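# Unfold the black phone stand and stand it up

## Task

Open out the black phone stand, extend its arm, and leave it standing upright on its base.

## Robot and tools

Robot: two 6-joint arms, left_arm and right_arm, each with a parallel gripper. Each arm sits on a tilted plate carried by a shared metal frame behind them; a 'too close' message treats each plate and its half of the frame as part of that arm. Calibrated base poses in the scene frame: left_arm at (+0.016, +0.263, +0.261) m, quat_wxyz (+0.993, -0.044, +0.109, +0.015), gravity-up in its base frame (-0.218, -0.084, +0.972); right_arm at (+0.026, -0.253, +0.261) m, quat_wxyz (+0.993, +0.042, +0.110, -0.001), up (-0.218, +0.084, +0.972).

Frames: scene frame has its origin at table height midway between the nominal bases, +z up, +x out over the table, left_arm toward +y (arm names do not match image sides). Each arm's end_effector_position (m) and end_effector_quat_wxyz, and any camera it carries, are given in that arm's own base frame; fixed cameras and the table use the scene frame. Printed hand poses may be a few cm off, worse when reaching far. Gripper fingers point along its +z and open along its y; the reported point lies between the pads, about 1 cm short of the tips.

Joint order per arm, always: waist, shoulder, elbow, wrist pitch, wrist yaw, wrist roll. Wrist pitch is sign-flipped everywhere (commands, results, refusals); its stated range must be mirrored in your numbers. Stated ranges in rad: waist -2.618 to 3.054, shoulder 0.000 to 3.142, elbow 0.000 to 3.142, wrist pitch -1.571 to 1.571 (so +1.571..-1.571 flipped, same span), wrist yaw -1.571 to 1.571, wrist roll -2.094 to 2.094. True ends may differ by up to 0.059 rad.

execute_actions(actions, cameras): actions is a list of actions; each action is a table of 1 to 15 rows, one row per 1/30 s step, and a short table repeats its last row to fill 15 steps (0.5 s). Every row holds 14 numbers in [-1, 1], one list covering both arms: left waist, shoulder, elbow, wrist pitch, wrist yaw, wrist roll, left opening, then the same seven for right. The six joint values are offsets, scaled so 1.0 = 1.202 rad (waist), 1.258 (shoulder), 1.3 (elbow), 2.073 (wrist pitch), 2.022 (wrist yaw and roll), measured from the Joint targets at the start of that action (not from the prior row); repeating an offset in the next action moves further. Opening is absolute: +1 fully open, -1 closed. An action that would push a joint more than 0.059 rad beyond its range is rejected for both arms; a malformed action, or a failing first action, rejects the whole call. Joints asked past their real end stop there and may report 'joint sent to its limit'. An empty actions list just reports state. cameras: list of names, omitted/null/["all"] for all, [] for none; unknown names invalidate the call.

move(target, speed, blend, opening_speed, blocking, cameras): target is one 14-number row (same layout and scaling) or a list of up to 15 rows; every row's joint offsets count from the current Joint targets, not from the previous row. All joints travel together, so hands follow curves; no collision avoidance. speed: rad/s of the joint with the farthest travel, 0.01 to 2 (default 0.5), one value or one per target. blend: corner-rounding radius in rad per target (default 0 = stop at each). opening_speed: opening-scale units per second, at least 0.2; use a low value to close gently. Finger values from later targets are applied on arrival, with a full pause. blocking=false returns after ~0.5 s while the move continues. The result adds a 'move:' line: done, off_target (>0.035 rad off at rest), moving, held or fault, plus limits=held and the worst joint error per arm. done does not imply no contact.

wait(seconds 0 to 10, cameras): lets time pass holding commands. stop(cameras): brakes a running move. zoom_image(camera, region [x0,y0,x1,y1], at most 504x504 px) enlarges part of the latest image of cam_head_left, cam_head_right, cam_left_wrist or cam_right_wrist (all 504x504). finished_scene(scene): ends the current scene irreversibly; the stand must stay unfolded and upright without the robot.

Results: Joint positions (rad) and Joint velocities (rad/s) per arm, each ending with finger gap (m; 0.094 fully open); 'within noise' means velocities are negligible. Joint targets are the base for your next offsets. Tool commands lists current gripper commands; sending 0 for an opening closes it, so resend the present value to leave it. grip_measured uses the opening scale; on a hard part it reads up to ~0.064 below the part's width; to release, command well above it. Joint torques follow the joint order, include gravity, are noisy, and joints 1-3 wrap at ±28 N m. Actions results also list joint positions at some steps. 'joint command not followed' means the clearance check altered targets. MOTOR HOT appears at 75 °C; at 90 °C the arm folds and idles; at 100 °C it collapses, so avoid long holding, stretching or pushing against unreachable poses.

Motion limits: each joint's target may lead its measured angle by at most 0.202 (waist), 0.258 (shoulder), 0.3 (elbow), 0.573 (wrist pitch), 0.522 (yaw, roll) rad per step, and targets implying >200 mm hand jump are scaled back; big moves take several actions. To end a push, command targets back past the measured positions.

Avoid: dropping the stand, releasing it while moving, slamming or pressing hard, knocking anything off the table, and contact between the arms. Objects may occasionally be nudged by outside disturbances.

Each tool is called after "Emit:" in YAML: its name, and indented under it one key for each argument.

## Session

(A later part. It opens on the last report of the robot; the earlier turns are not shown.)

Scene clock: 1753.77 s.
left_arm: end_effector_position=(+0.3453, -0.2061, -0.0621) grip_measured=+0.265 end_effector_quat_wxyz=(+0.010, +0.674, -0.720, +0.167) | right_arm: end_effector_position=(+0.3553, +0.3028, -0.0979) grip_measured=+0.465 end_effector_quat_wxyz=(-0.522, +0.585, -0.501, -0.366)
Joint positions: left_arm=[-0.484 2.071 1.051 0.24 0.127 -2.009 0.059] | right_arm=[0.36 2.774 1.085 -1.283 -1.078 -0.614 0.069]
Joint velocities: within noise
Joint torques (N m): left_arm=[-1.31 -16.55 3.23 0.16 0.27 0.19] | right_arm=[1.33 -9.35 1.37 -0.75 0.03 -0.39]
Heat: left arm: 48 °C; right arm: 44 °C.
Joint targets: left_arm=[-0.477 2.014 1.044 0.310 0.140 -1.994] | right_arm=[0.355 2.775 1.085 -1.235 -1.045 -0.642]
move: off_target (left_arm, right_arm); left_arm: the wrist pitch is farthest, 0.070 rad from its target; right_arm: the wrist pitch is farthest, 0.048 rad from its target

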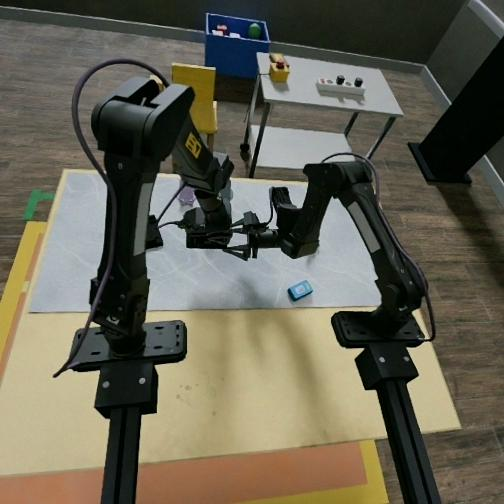

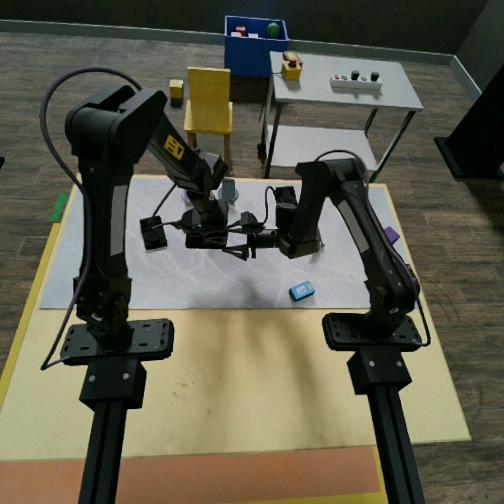

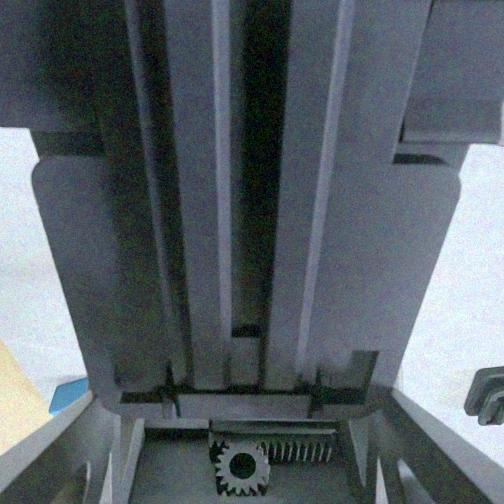

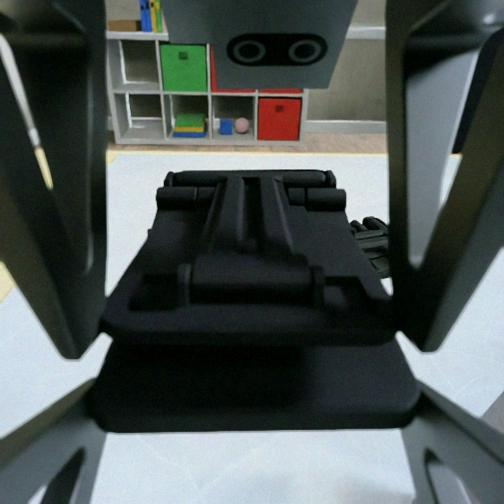

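Emit:
move:
  target: [0.0,-0.064,0.0,0.024,0,0.0,0.1, 0,0.072,0,0,0,0,0.3]
  speed: 0.08

Scene clock: 1761.63 s.
left_arm: end_effector_position=(+0.3365, -0.2021, -0.0427) grip_measured=+0.262 end_effector_quat_wxyz=(+0.014, +0.675, -0.720, +0.160) | right_arm: end_effector_position=(+0.3515, +0.3015, -0.1073) grip_measured=+0.465 end_effector_quat_wxyz=(-0.520, +0.585, -0.503, -0.368)
Joint positions: left_arm=[-0.484 1.999 1.044 0.32 0.13 -2.01 0.059] | right_arm=[0.36 2.806 1.092 -1.301 -1.08 -0.613 0.069]
Joint velocities: within noise
Joint torques (N m): left_arm=[-1.28 -16.98 4.1 -0.11 0.25 0.19] | right_arm=[1.4 -5.03 0.76 -0.56 -0.01 -0.37]
Heat: left arm: 49 °C; right arm: 45 °C.
Joint targets: left_arm=[-0.477 1.934 1.044 0.360 0.140 -1.994] | right_arm=[0.355 2.866 1.085 -1.235 -1.046 -0.642]
move: off_target (left_arm, right_arm); left_arm: the shoulder is farthest, 0.065 rad from its target; right_arm: the wrist pitch is farthest, 0.066 rad from its target

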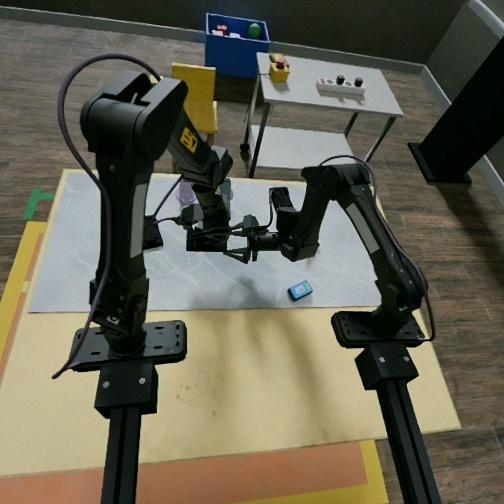

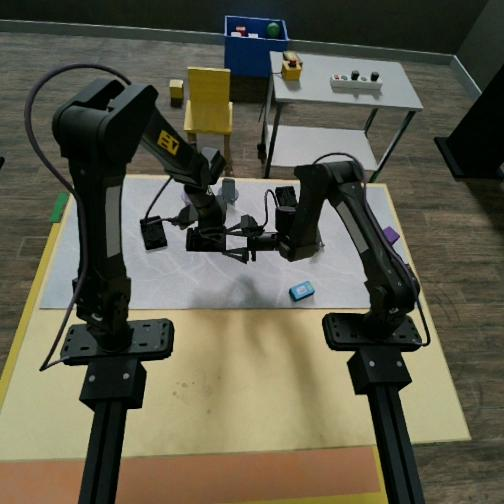

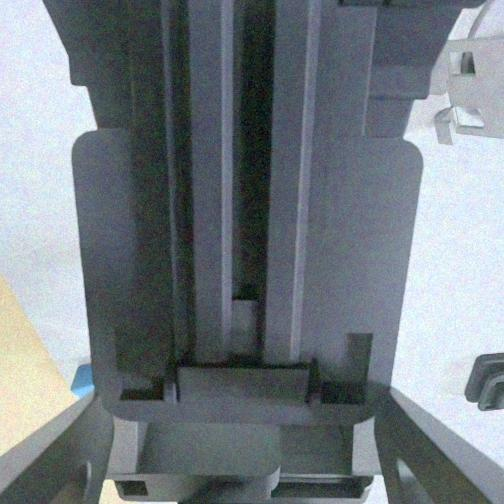

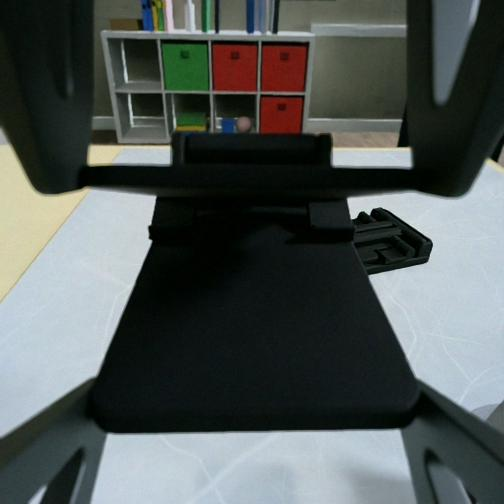

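Emit:
move:
  target: [0.0516,-0.093,-0.03,0.0555,0.005,0.0242,0.1, 0,0,0,0,0,0,0.3]
  speed: 0.08

Scene clock: 1778.17 s.
left_arm: end_effector_position=(+0.3297, -0.1759, -0.0017) grip_measured=+0.102 end_effector_quat_wxyz=(+0.013, +0.675, -0.720, +0.163) | right_arm: end_effector_position=(+0.3479, +0.2954, -0.1329) grip_measured=+0.465 end_effector_quat_wxyz=(-0.497, +0.578, -0.538, -0.360)
Joint positions: left_arm=[-0.423 1.841 1.018 0.452 0.147 -1.951 0.052] | right_arm=[0.36 2.842 1.092 -1.249 -1.032 -0.634 0.069]
Joint velocities: within noise
Joint torques (N m): left_arm=[-0.92 -12.25 3.41 -0.28 0.2 0.1] | right_arm=[1.31 -7.35 0.4 -1.01 -0.53 -0.1]
Heat: left arm: 50 °C; right arm: 42 °C.
Joint targets: left_arm=[-0.415 1.817 1.005 0.475 0.150 -1.945] | right_arm=[0.355 2.866 1.085 -1.235 -1.045 -0.642]
move: done

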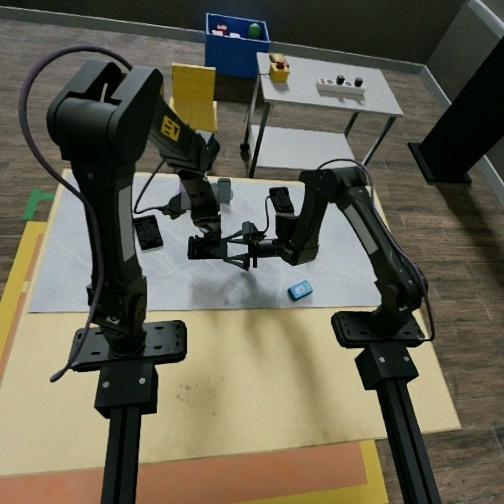

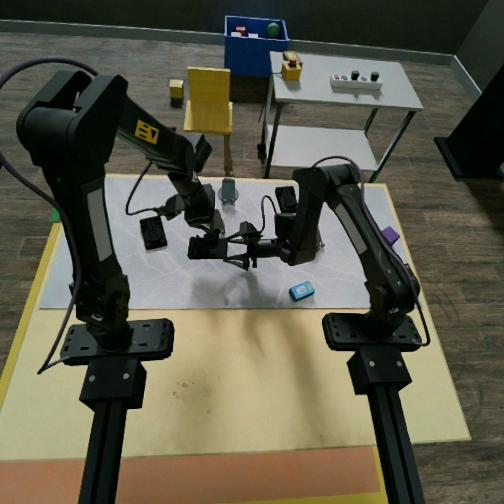

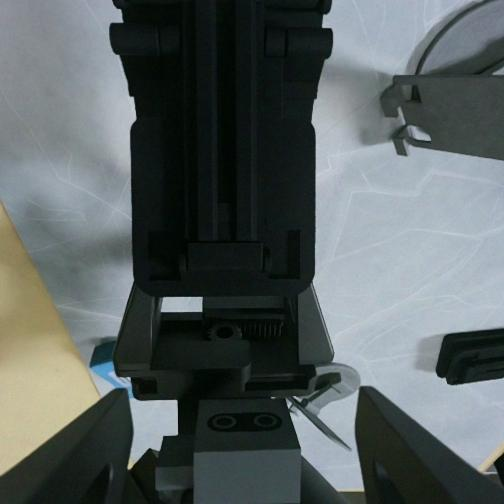

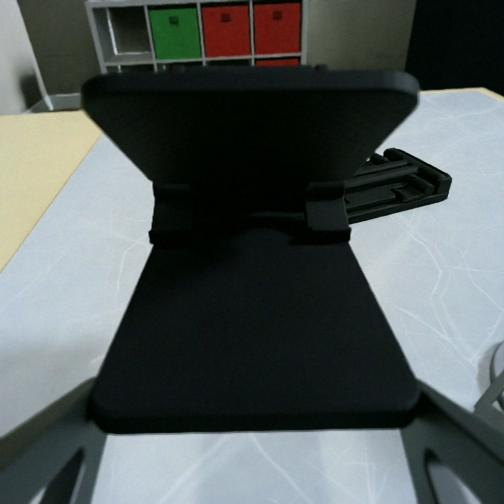

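Emit:
move:
  target:
    - [0,0,0,0,0,0,1, 0,0,0,0,0,0,0.3]
    - [0.0033,0.0103,-0.0269,-0.0386,0.0025,0.0025,1, 0,0,0,0,0,0,0.3]
    - [0.02,0.1,-0.0373,-0.09,0.0065,0.0105,1, 0,0,0,0,0,0,0.3]
  speed: 0.2
  opening_speed: 1
  cameras: ["cam_left_wrist","cam_right_wrist"]

Scene clock: 1803.87 s.
left_arm: end_effector_position=(+0.3381, -0.1715, -0.0343) grip_measured=+0.998 end_effector_quat_wxyz=(+0.008, +0.673, -0.718, +0.175) | right_arm: end_effector_position=(+0.3479, +0.2954, -0.1329) grip_measured=+0.465 end_effector_quat_wxyz=(-0.497, +0.578, -0.538, -0.360)
Joint positions: left_arm=[-0.399 1.926 0.966 0.293 0.156 -1.93 0.094] | right_arm=[0.36 2.842 1.092 -1.249 -1.032 -0.634 0.069]
Joint velocities: within noise
Joint torques (N m): left_arm=[-0.85 -8.94 3.34 -0.59 0.18 0.05] | right_arm=[1.42 -7.57 0.47 -1.02 -0.58 -0.11]
Heat: left arm: 48 °C; right arm: 44 °C.
Joint targets: left_arm=[-0.392 1.943 0.956 0.288 0.163 -1.924] | right_arm=[0.355 2.866 1.085 -1.235 -1.045 -0.642]
move: done
Images, in order (width x height): cam_left_wrist 504x504, cam_right_wrist 504x504.

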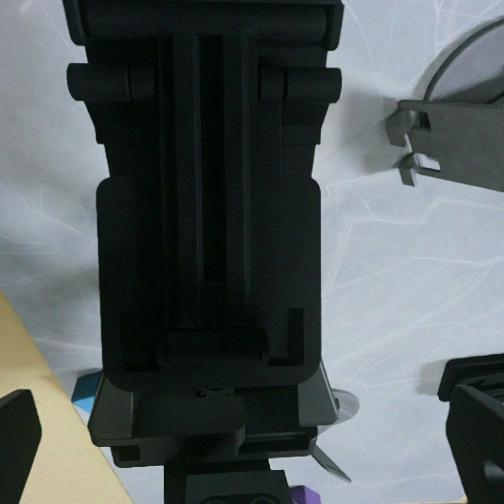

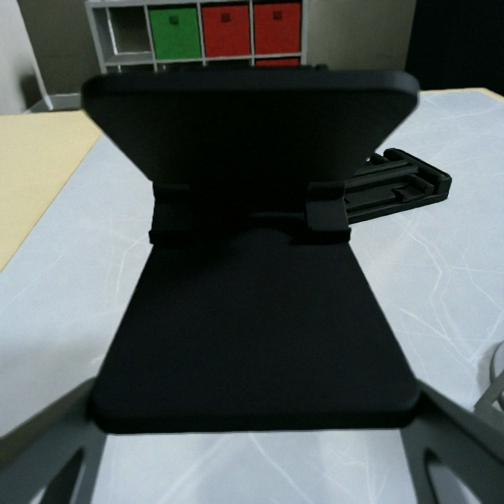

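Emit:
move:
  target: [0.0191,0.0707,-0.0185,-0.0424,0.0074,0.0129,1, 0,0,0,0,0,0,0.3]
  speed: 0.15
  cameras: ["cam_left_wrist","cam_right_wrist"]

Scene clock: 1817.17 s.
left_arm: end_effector_position=(+0.3373, -0.1647, -0.0644) grip_measured=+0.998 end_effector_quat_wxyz=(+0.016, +0.673, -0.720, +0.168) | right_arm: end_effector_position=(+0.3479, +0.2954, -0.1329) grip_measured=+0.465 end_effector_quat_wxyz=(-0.497, +0.578, -0.538, -0.360)
Joint positions: left_arm=[-0.376 2.013 0.942 0.205 0.171 -1.904 0.094] | right_arm=[0.36 2.842 1.092 -1.249 -1.032 -0.634 0.069]
Joint velocities: within noise
Joint torques (N m): left_arm=[-0.96 -9.06 2.77 -0.49 0.25 0.02] | right_arm=[1.43 -7.43 0.28 -1.04 -0.54 -0.12]
Heat: left arm: 47 °C; right arm: 45 °C.
Joint targets: left_arm=[-0.369 2.032 0.932 0.200 0.178 -1.898] | right_arm=[0.355 2.866 1.085 -1.235 -1.045 -0.642]
move: done
Images, in order (width x height): cam_left_wrist 504x504, cam_right_wrist 504x504.

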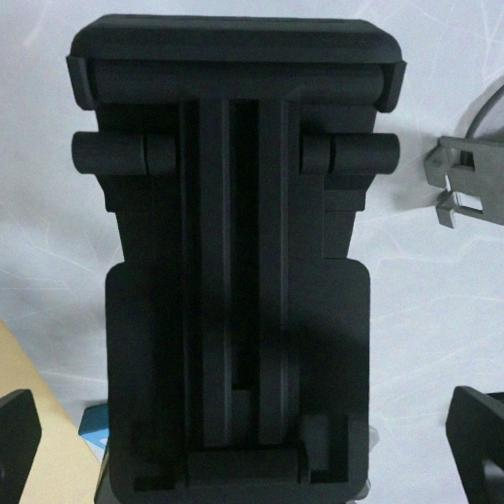

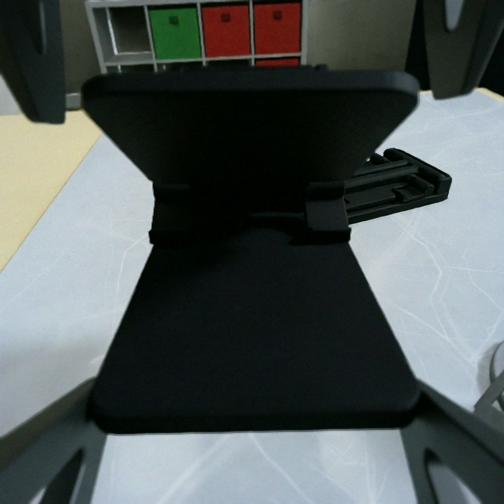

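Emit:
move:
  target: [0,0,0,0,0,0,0.1, 0,0,0,0,0,0,0.3]
  opening_speed: 0.5
  cameras: ["cam_left_wrist","cam_right_wrist"]

Scene clock: 1824.07 s.
left_arm: end_effector_position=(+0.3375, -0.1649, -0.0643) grip_measured=+0.102 end_effector_quat_wxyz=(+0.016, +0.672, -0.721, +0.169) | right_arm: end_effector_position=(+0.3479, +0.2954, -0.1329) grip_measured=+0.465 end_effector_quat_wxyz=(-0.497, +0.578, -0.538, -0.360)
Joint positions: left_arm=[-0.376 2.013 0.942 0.204 0.172 -1.903 0.052] | right_arm=[0.36 2.842 1.092 -1.249 -1.032 -0.634 0.069]
Joint velocities: within noise
Joint torques (N m): left_arm=[-0.72 -9.14 2.88 -0.54 0.22 0.08] | right_arm=[1.26 -7.47 0.49 -1.02 -0.58 -0.13]
Heat: left arm: 47 °C; right arm: 45 °C.
Joint targets: left_arm=[-0.369 2.032 0.932 0.201 0.178 -1.898] | right_arm=[0.355 2.866 1.085 -1.235 -1.045 -0.642]
move: done
Images, in order (width x height): cam_left_wrist 504x504, cam_right_wrist 504x504.

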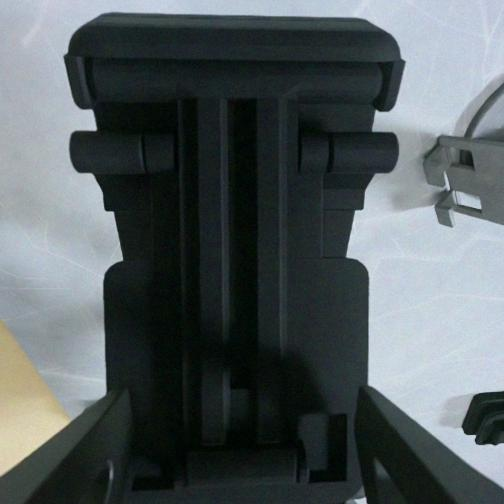

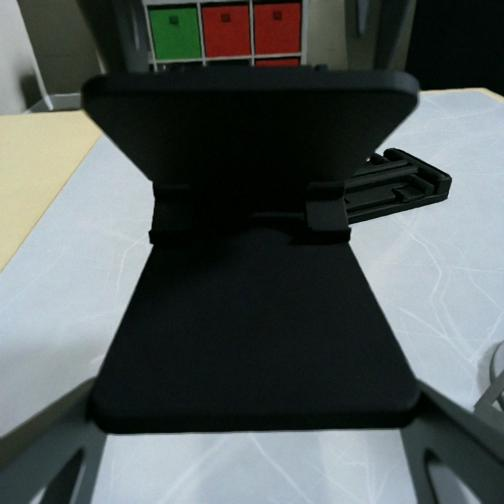

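Emit:
move:
  target:
    - [0,0,0,0,0,0,0.7, 0,0,0,0,0,0,0.3]
    - [0,0.032,0,-0.02,0,0,0.7, 0,0,0,0,0,0,0.3]
    - [0,0.032,0,-0.02,0,0,0.1, 0,0,0,0,0,0,0.3]
  speed: 0.1
  opening_speed: 0.6
  cameras: ["cam_left_wrist","cam_right_wrist"]

Scene clock: 1832.63 s.
left_arm: end_effector_position=(+0.3396, -0.1660, -0.0750) grip_measured=+0.306 end_effector_quat_wxyz=(+0.016, +0.672, -0.721, +0.170) | right_arm: end_effector_position=(+0.3483, +0.2953, -0.1331) grip_measured=+0.465 end_effector_quat_wxyz=(-0.498, +0.578, -0.539, -0.359)
Joint positions: left_arm=[-0.376 2.052 0.942 0.163 0.173 -1.903 0.061] | right_arm=[0.36 2.842 1.092 -1.249 -1.029 -0.634 0.069]
Joint velocities: within noise
Joint torques (N m): left_arm=[-1.03 -9.13 2.76 -0.52 0.23 0.02] | right_arm=[1.37 -7.43 0.42 -1.02 -0.61 -0.09]
Heat: left arm: 47 °C; right arm: 45 °C.
Joint targets: left_arm=[-0.369 2.072 0.932 0.159 0.178 -1.898] | right_arm=[0.355 2.866 1.085 -1.235 -1.046 -0.642]
move: done
Images, in order (width x height): cam_left_wrist 504x504, cam_right_wrist 504x504.

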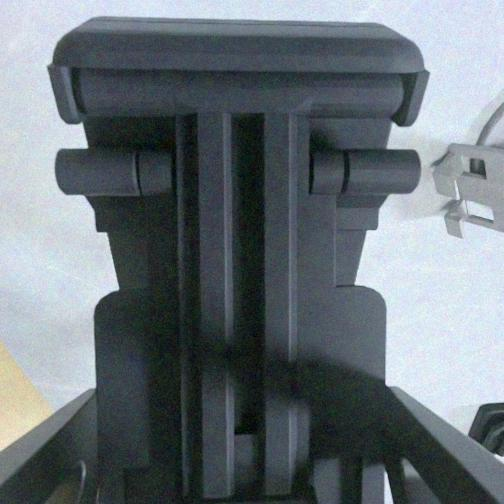

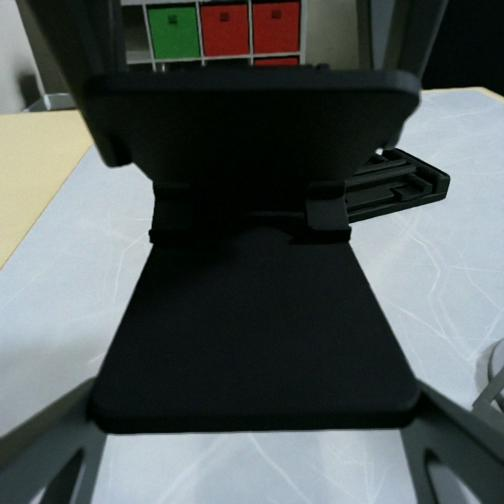

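Emit:
move:
  target: [0.0824,-0.1542,-0.0277,0.0753,0.0148,0.0485,0.1, 0,0,0,0,0,0,0.3]
  speed: 0.08

Scene clock: 1844.70 s.
left_arm: end_effector_position=(+0.3325, -0.1486, -0.0476) grip_measured=+0.305 end_effector_quat_wxyz=(+0.040, +0.668, -0.718, +0.189) | right_arm: end_effector_position=(+0.3435, +0.3053, -0.1202) grip_measured=+0.464 end_effector_quat_wxyz=(-0.509, +0.581, -0.513, -0.375)
Joint positions: left_arm=[-0.299 1.938 0.901 0.238 0.256 -1.836 0.061] | right_arm=[0.378 2.842 1.1 -1.312 -1.067 -0.594 0.069]
Joint velocities: within noise
Joint torques (N m): left_arm=[1.28 -15.82 3.21 0.38 -0.27 0.39] | right_arm=[0.08 -7.56 -0.05 -0.48 -0.11 -0.57]
Heat: left arm: 49 °C; right arm: 45 °C.
Joint targets: left_arm=[-0.270 1.878 0.896 0.315 0.208 -1.800] | right_arm=[0.355 2.866 1.085 -1.235 -1.046 -0.642]
move: off_target (left_arm, right_arm); left_arm: the wrist pitch is farthest, 0.077 rad from its target; right_arm: the wrist pitch is farthest, 0.077 rad from its target

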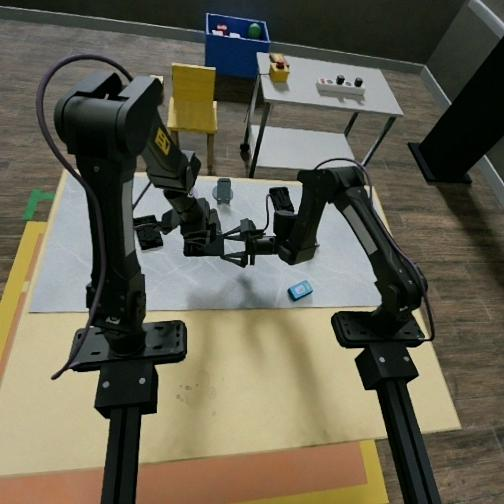

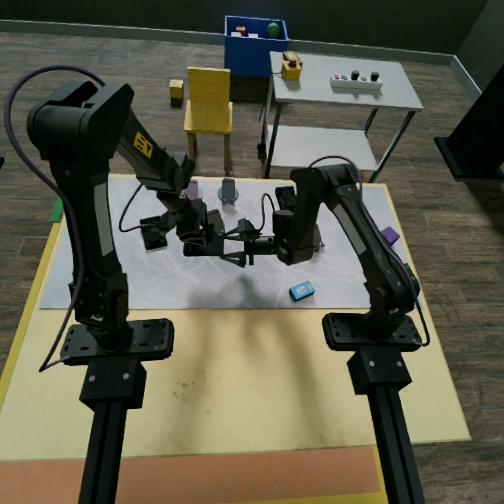

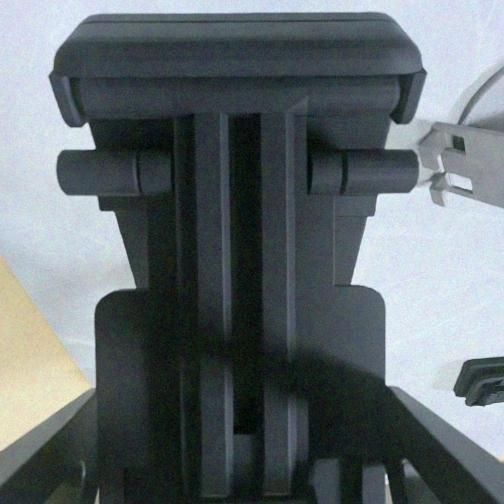

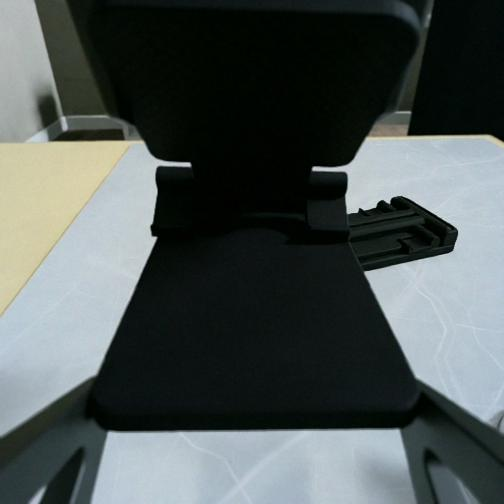

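Emit:
move:
  target: [0.0874,-0.066,-0.0077,0.0458,0.0138,0.0519,0.1, 0,0,0,0,0,0,0.3]
  speed: 0.08
  cameras: ["cam_left_wrist","cam_right_wrist"]

Scene clock: 1854.20 s.
left_arm: end_effector_position=(+0.3271, -0.1259, -0.0264) grip_measured=+0.305 end_effector_quat_wxyz=(+0.059, +0.661, -0.721, +0.200) | right_arm: end_effector_position=(+0.3414, +0.3088, -0.1183) grip_measured=+0.464 end_effector_quat_wxyz=(-0.510, +0.582, -0.509, -0.378)
Joint positions: left_arm=[-0.206 1.857 0.888 0.334 0.328 -1.735 0.061] | right_arm=[0.387 2.842 1.1 -1.325 -1.067 -0.584 0.069]
Joint velocities: within noise
Joint torques (N m): left_arm=[2.52 -15.46 3.54 0.39 -0.74 0.44] | right_arm=[-0.65 -7.36 -0.06 -0.35 -0.1 -0.7]
Heat: left arm: 50 °C; right arm: 45 °C.
Joint targets: left_arm=[-0.165 1.795 0.886 0.410 0.236 -1.695] | right_arm=[0.355 2.866 1.085 -1.235 -1.045 -0.642]
move: off_target (left_arm, right_arm); left_arm: the wrist yaw is farthest, 0.092 rad from its target; right_arm: the wrist pitch is farthest, 0.090 rad from its target
Images, in order (width x height): cam_left_wrist 504x504, cam_right_wrist 504x504.

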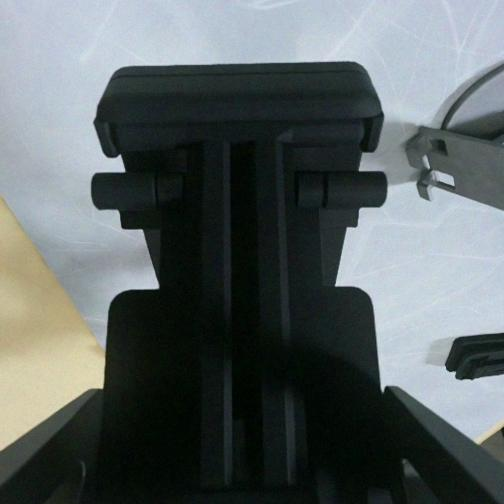

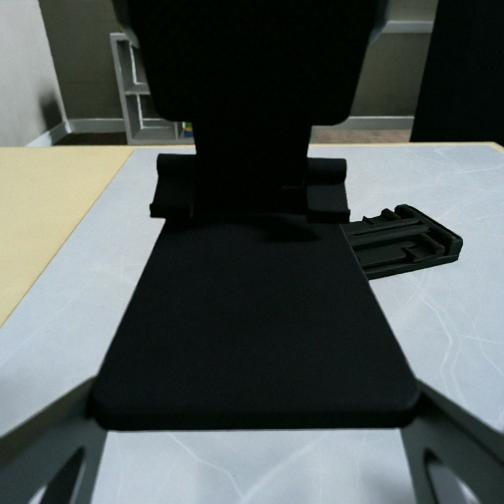

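Emit:
move:
  target: [0.09,-0.03,-0.0,0.03,0.0138,0.05,0.1, 0,0,0,0,0,0,0.3]
  speed: 0.08
  cameras: ["cam_left_wrist","cam_right_wrist"]

Scene clock: 1861.50 s.
left_arm: end_effector_position=(+0.3247, -0.1000, -0.0158) grip_measured=+0.305 end_effector_quat_wxyz=(-0.069, -0.657, +0.721, -0.208) | right_arm: end_effector_position=(+0.3407, +0.3120, -0.1173) grip_measured=+0.464 end_effector_quat_wxyz=(-0.510, +0.585, -0.504, -0.379)
Joint positions: left_arm=[-0.106 1.82 0.888 0.407 0.38 -1.63 0.061] | right_arm=[0.394 2.842 1.106 -1.326 -1.068 -0.585 0.069]
Joint velocities: within noise
Joint torques (N m): left_arm=[3.51 -15.34 3.56 0.41 -1.01 0.36] | right_arm=[-1.28 -7.54 -0.61 -0.34 -0.08 -0.68]
Heat: left arm: 52 °C; right arm: 45 °C.
Joint targets: left_arm=[-0.056 1.757 0.886 0.472 0.264 -1.594] | right_arm=[0.355 2.866 1.085 -1.235 -1.045 -0.642]
move: off_target (left_arm, right_arm); left_arm: the wrist yaw is farthest, 0.116 rad from its target; right_arm: the wrist pitch is farthest, 0.091 rad from its target
Images, in order (width x height): cam_left_wrist 504x504, cam_right_wrist 504x504.

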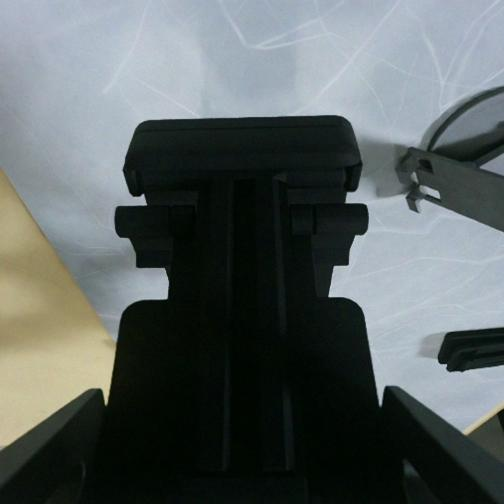

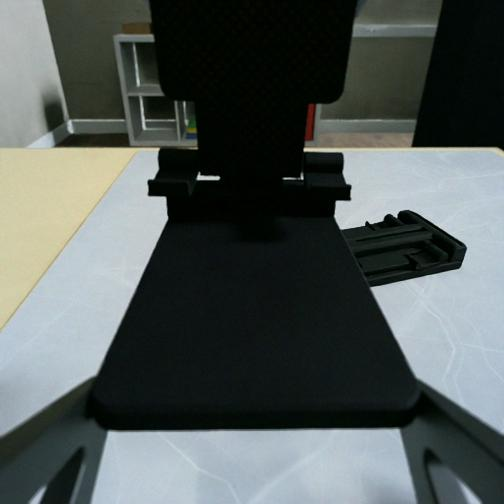

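Emit:
move:
  target: [-0.035,0.033,0.002,-0.022,0.058,-0.015,0.1, 0.03,0,0.018,-0.046,-0.015,0.03,0.3]
  speed: 0.1
  cameras: ["cam_left_wrist","cam_right_wrist"]

Scene clock: 1881.47 s.
left_arm: end_effector_position=(+0.3250, -0.1042, -0.0138) grip_measured=+0.305 end_effector_quat_wxyz=(-0.078, -0.657, +0.718, -0.217) | right_arm: end_effector_position=(+0.3419, +0.3148, -0.1131) grip_measured=+0.464 end_effector_quat_wxyz=(-0.515, +0.582, -0.501, -0.381)
Joint positions: left_arm=[-0.106 1.82 0.888 0.402 0.405 -1.636 0.061] | right_arm=[0.399 2.842 1.111 -1.349 -1.068 -0.562 0.069]
Joint velocities: within noise
Joint torques (N m): left_arm=[-0.32 -11.63 3.85 -0.03 0 0.15] | right_arm=[1.21 -7.47 0.91 -1.05 -0.46 -0.29]
Heat: left arm: 52 °C; right arm: 45 °C.
Joint targets: left_arm=[-0.098 1.799 0.889 0.427 0.381 -1.624] | right_arm=[0.391 2.866 1.109 -1.330 -1.076 -0.581]
move: done
Images, in order (width x height): cam_left_wrist 504x504, cam_right_wrist 504x504.

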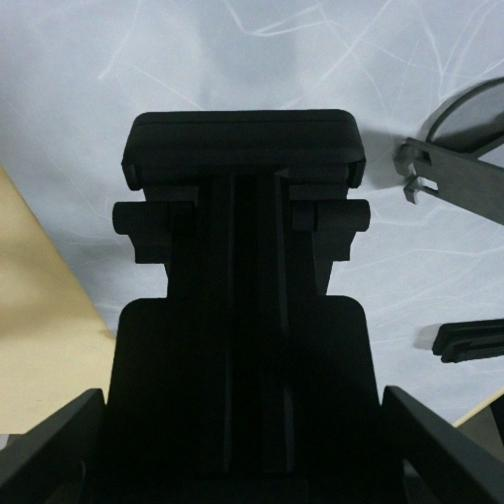

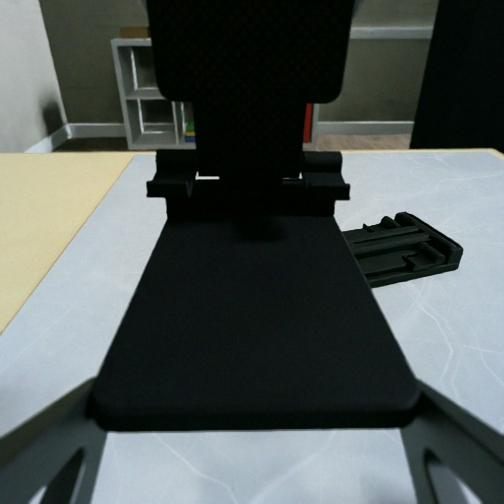

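Emit:
zoom_image:
  camera: "cam_right_wrist"
  region: [120, 80, 380, 260]

Emit:
zoom_image:
  camera: "cam_left_wrist"
  region: [90, 90, 400, 310]

Emit:
zoom_image:
  camera: "cam_head_left"
  region: [160, 180, 280, 280]

Scaled by 1.938 from the camera's 504x504 image, which has a finer 720x720 frame.

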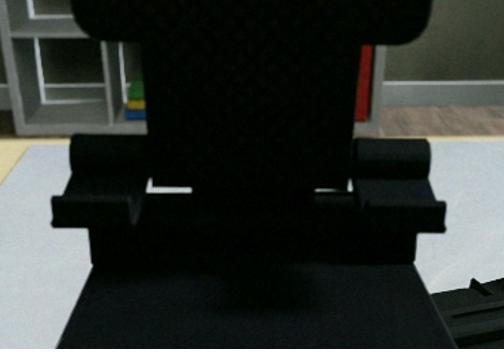

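Scaled by 1.626 from the camera's 504x504 image, which has a finer 720x720 frame.

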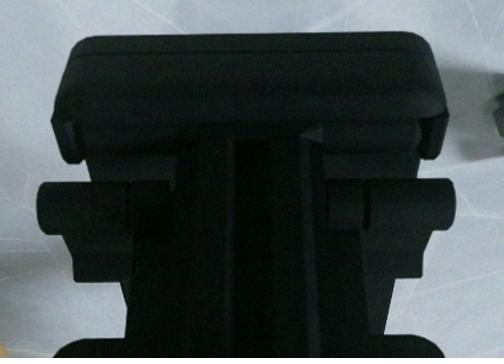

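This scene's latest camera images include none from cam_head_left. They are from: cam_left_wrist, cam_right_wrist. cam_head_left's image comes with the result of a call that names it in "cameras".

Emit:
move:
  target:
    - [0,0,0,0,0,0,0.1, 0,0,0,0,0,0,1]
    - [0,0,0,0,0,0,0.1, 0.1023,0.0207,0.0808,0.0024,0.0598,0.049,1]
  speed: 0.15
  opening_speed: 0.6

Emit:
zoom_image:
  camera: "cam_head_left"
  region: [160, 180, 280, 280]

Scene clock: 1903.03 s.
left_arm: end_effector_position=(+0.3250, -0.0985, -0.0158) grip_measured=+0.305 end_effector_quat_wxyz=(-0.069, -0.659, +0.719, -0.208) | right_arm: end_effector_position=(+0.3472, +0.3603, -0.1077) grip_measured=+0.997 end_effector_quat_wxyz=(-0.523, +0.581, -0.498, -0.375)
Joint positions: left_arm=[-0.101 1.82 0.888 0.408 0.38 -1.629 0.061] | right_arm=[0.506 2.856 1.204 -1.349 -0.957 -0.491 0.094]
Joint velocities: within noise
Joint torques (N m): left_arm=[-0.59 -11.58 3.93 -0.02 0.26 0.11] | right_arm=[2.59 -7.28 2.76 -1.1 -0.31 0.07]
Heat: left arm: 49 °C; right arm: 45 °C.
Joint targets: left_arm=[-0.099 1.799 0.889 0.427 0.381 -1.624] | right_arm=[0.514 2.892 1.214 -1.325 -0.955 -0.483]
move: off_target (right_arm); right_arm: the shoulder is farthest, 0.036 rad from its target

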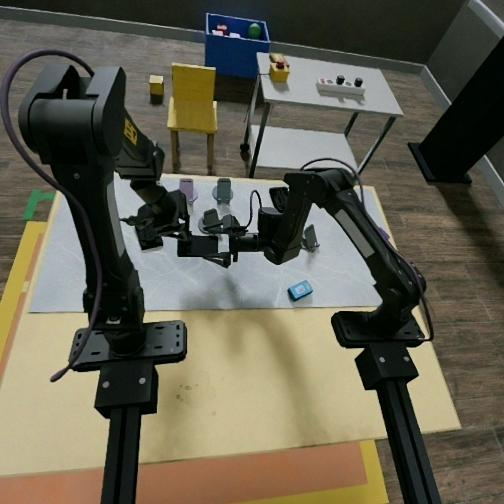

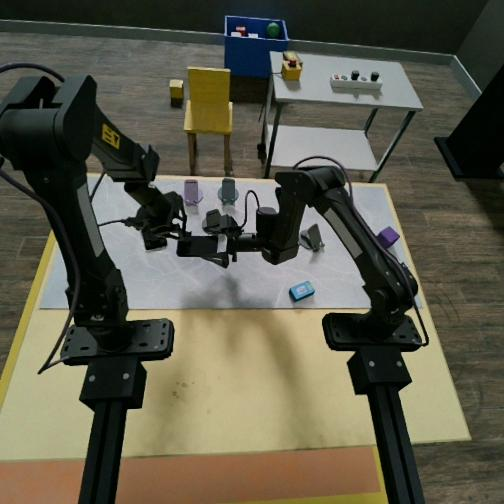

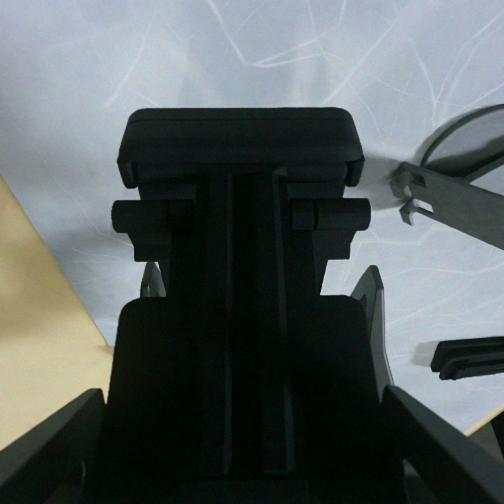

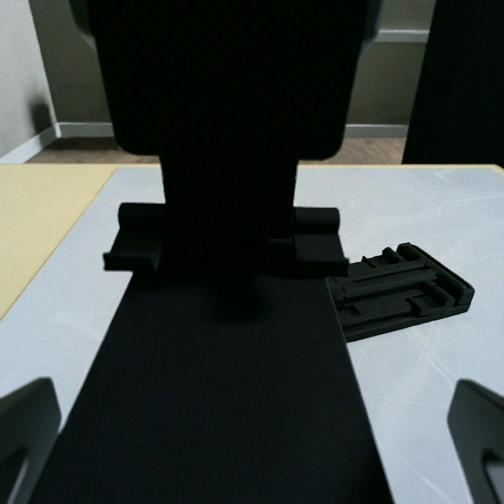

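Scaled by 4.200 from the camera's 504x504 image, which has a finer 720x720 frame.

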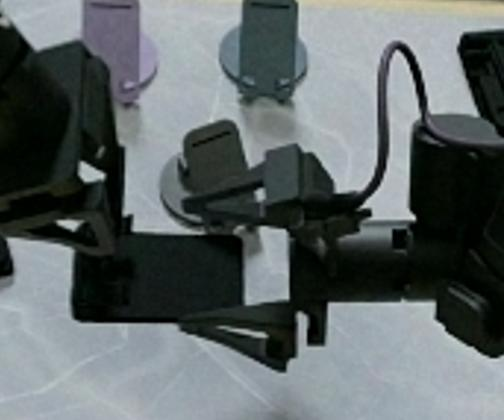

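Emit:
move:
  target: [0,0,0,0,0,0,0.1, 0.0092,-0.053,-0.047,-0.0217,0,0,1]
  speed: 0.1
  cameras: ["cam_right_wrist","cam_left_wrist"]

Scene clock: 1913.57 s.
left_arm: end_effector_position=(+0.3249, -0.0985, -0.0158) grip_measured=+0.305 end_effector_quat_wxyz=(-0.069, -0.659, +0.719, -0.208) | right_arm: end_effector_position=(+0.3344, +0.3567, -0.1140) grip_measured=+0.997 end_effector_quat_wxyz=(-0.511, +0.582, -0.506, -0.380)
Joint positions: left_arm=[-0.101 1.82 0.888 0.408 0.38 -1.629 0.061] | right_arm=[0.513 2.856 1.162 -1.362 -0.955 -0.49 0.094]
Joint velocities: within noise
Joint torques (N m): left_arm=[-0.77 -11.45 3.77 -0.08 0.29 0.05] | right_arm=[2.99 -11.99 0.9 -1.4 -0.31 0.05]
Heat: left arm: 48 °C; right arm: 43 °C.
Joint targets: left_arm=[-0.099 1.799 0.889 0.427 0.381 -1.624] | right_arm=[0.525 2.825 1.153 -1.370 -0.955 -0.483]
move: done
Images, in order (width x height): cam_left_wrist 504x504, cam_right_wrist 504x504.

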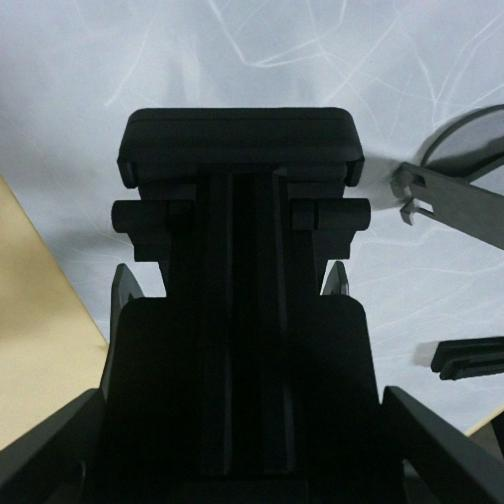

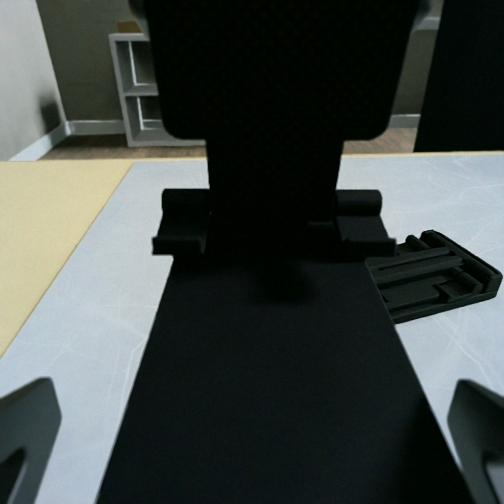

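Emit:
move:
  target: [0,0,0,0,0,0,0.1, 0,-0.018,0,0,0,0,1]
  speed: 0.1
  cameras: ["cam_right_wrist","cam_left_wrist"]

Scene clock: 1920.50 s.
left_arm: end_effector_position=(+0.3248, -0.0984, -0.0159) grip_measured=+0.305 end_effector_quat_wxyz=(-0.069, -0.659, +0.720, -0.208) | right_arm: end_effector_position=(+0.3391, +0.3594, -0.1034) grip_measured=+0.997 end_effector_quat_wxyz=(-0.520, +0.583, -0.498, -0.377)
Joint positions: left_arm=[-0.101 1.82 0.888 0.409 0.38 -1.629 0.061] | right_arm=[0.513 2.833 1.162 -1.364 -0.955 -0.489 0.094]
Joint velocities: within noise
Joint torques (N m): left_arm=[-0.83 -11.48 3.9 -0.11 0.29 0.08] | right_arm=[3 -12.07 1.07 -1.39 -0.3 0.06]
Heat: left arm: 48 °C; right arm: 44 °C.
Joint targets: left_arm=[-0.099 1.799 0.889 0.427 0.381 -1.624] | right_arm=[0.525 2.802 1.153 -1.370 -0.955 -0.482]
move: done
Images, in order (width x height): cam_left_wrist 504x504, cam_right_wrist 504x504.

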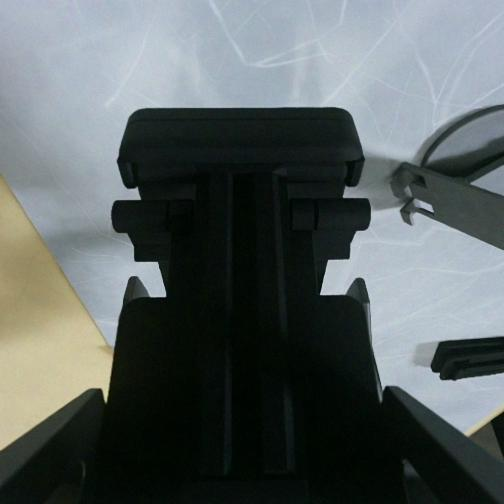

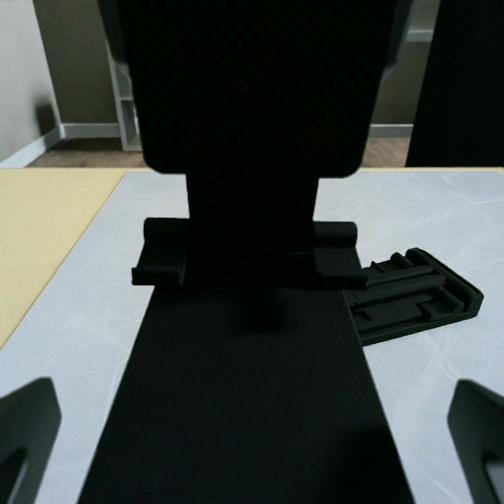

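Emit:
move:
  target: [0,0,0,0,0,0,0.1, 0,0,0,0,0,0,0.3]
  opening_speed: 0.4
  cameras: ["cam_right_wrist"]

Scene clock: 1925.23 s.
left_arm: end_effector_position=(+0.3249, -0.0983, -0.0159) grip_measured=+0.305 end_effector_quat_wxyz=(-0.069, -0.659, +0.720, -0.207) | right_arm: end_effector_position=(+0.3389, +0.3595, -0.1034) grip_measured=+0.473 end_effector_quat_wxyz=(-0.520, +0.583, -0.498, -0.377)
Joint positions: left_arm=[-0.101 1.82 0.888 0.408 0.379 -1.629 0.061] | right_arm=[0.514 2.833 1.162 -1.364 -0.955 -0.489 0.069]
Joint velocities: within noise
Joint torques (N m): left_arm=[-0.77 -11.38 3.86 -0.1 0.25 0.1] | right_arm=[2.76 -12.08 1.03 -1.37 -0.28 0.05]
Heat: left arm: 48 °C; right arm: 45 °C.
Joint targets: left_arm=[-0.099 1.799 0.889 0.427 0.381 -1.624] | right_arm=[0.525 2.802 1.153 -1.370 -0.955 -0.482]
move: done
Images, in order (width x height): cam_right_wrist 504x504.

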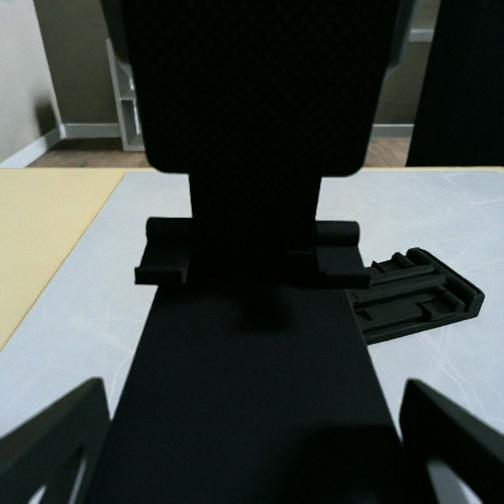

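Emit:
move:
  target: [-0.0183,-0.1065,0.0377,0.0767,-0.003,-0.01,0.1, 0,0,0,0,0,0,0.3]
  speed: 0.06

Emit:
zoom_image:
  camera: "cam_head_left"
  region: [160, 180, 280, 280]

Scene clock: 1936.13 s.
left_arm: end_effector_position=(+0.3201, -0.0964, +0.0150) grip_measured=+0.305 end_effector_quat_wxyz=(-0.054, -0.660, +0.721, -0.204) | right_arm: end_effector_position=(+0.3381, +0.3700, -0.0783) grip_measured=+0.473 end_effector_quat_wxyz=(+0.540, -0.583, +0.469, +0.385)
Joint positions: left_arm=[-0.112 1.712 0.909 0.519 0.348 -1.64 0.061] | right_arm=[0.53 2.801 1.162 -1.424 -0.972 -0.452 0.069]
Joint velocities: within noise
Joint torques (N m): left_arm=[-1.69 -13.64 6.78 0.4 0.48 -0.01] | right_arm=[1.7 -9.7 1.39 -0.84 -0.02 -0.33]
Heat: left arm: 48 °C; right arm: 46 °C.
Joint targets: left_arm=[-0.120 1.665 0.938 0.586 0.375 -1.644] | right_arm=[0.525 2.802 1.153 -1.370 -0.955 -0.482]
move: off_target (left_arm, right_arm); left_arm: the wrist pitch is farthest, 0.067 rad from its target; right_arm: the wrist pitch is farthest, 0.054 rad from its target

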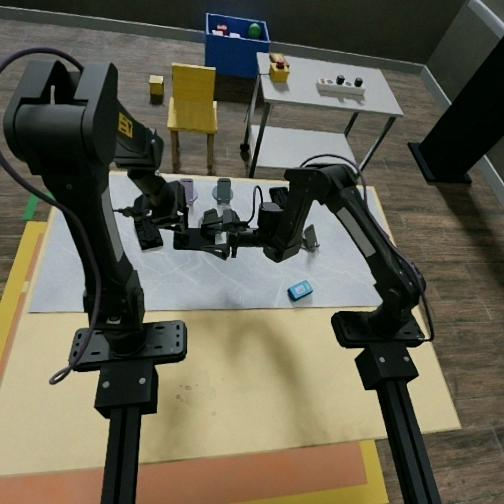

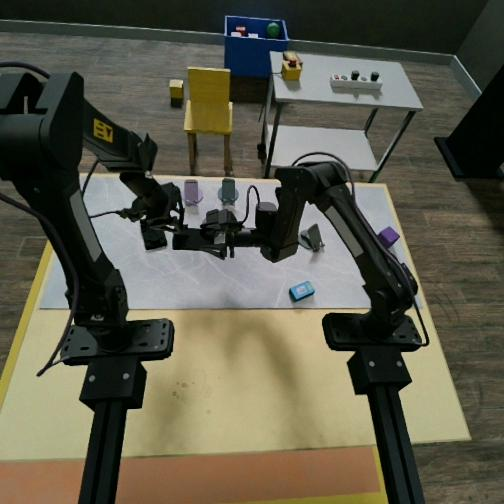

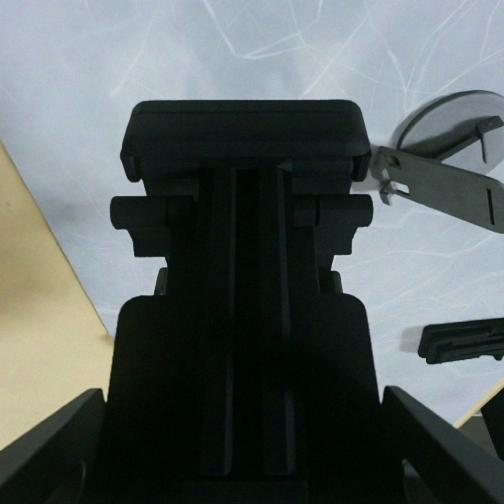

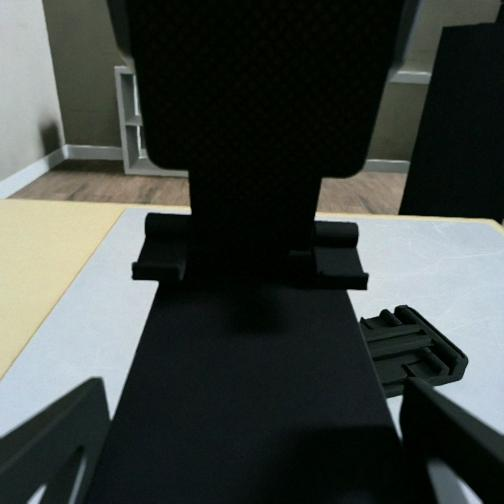

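Scaled by 4.200 from the camera's 504x504 image, which has a finer 720x720 frame.

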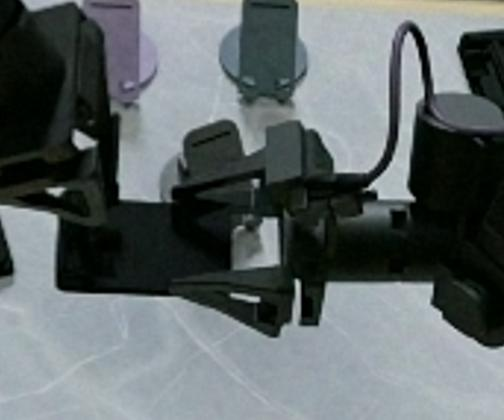

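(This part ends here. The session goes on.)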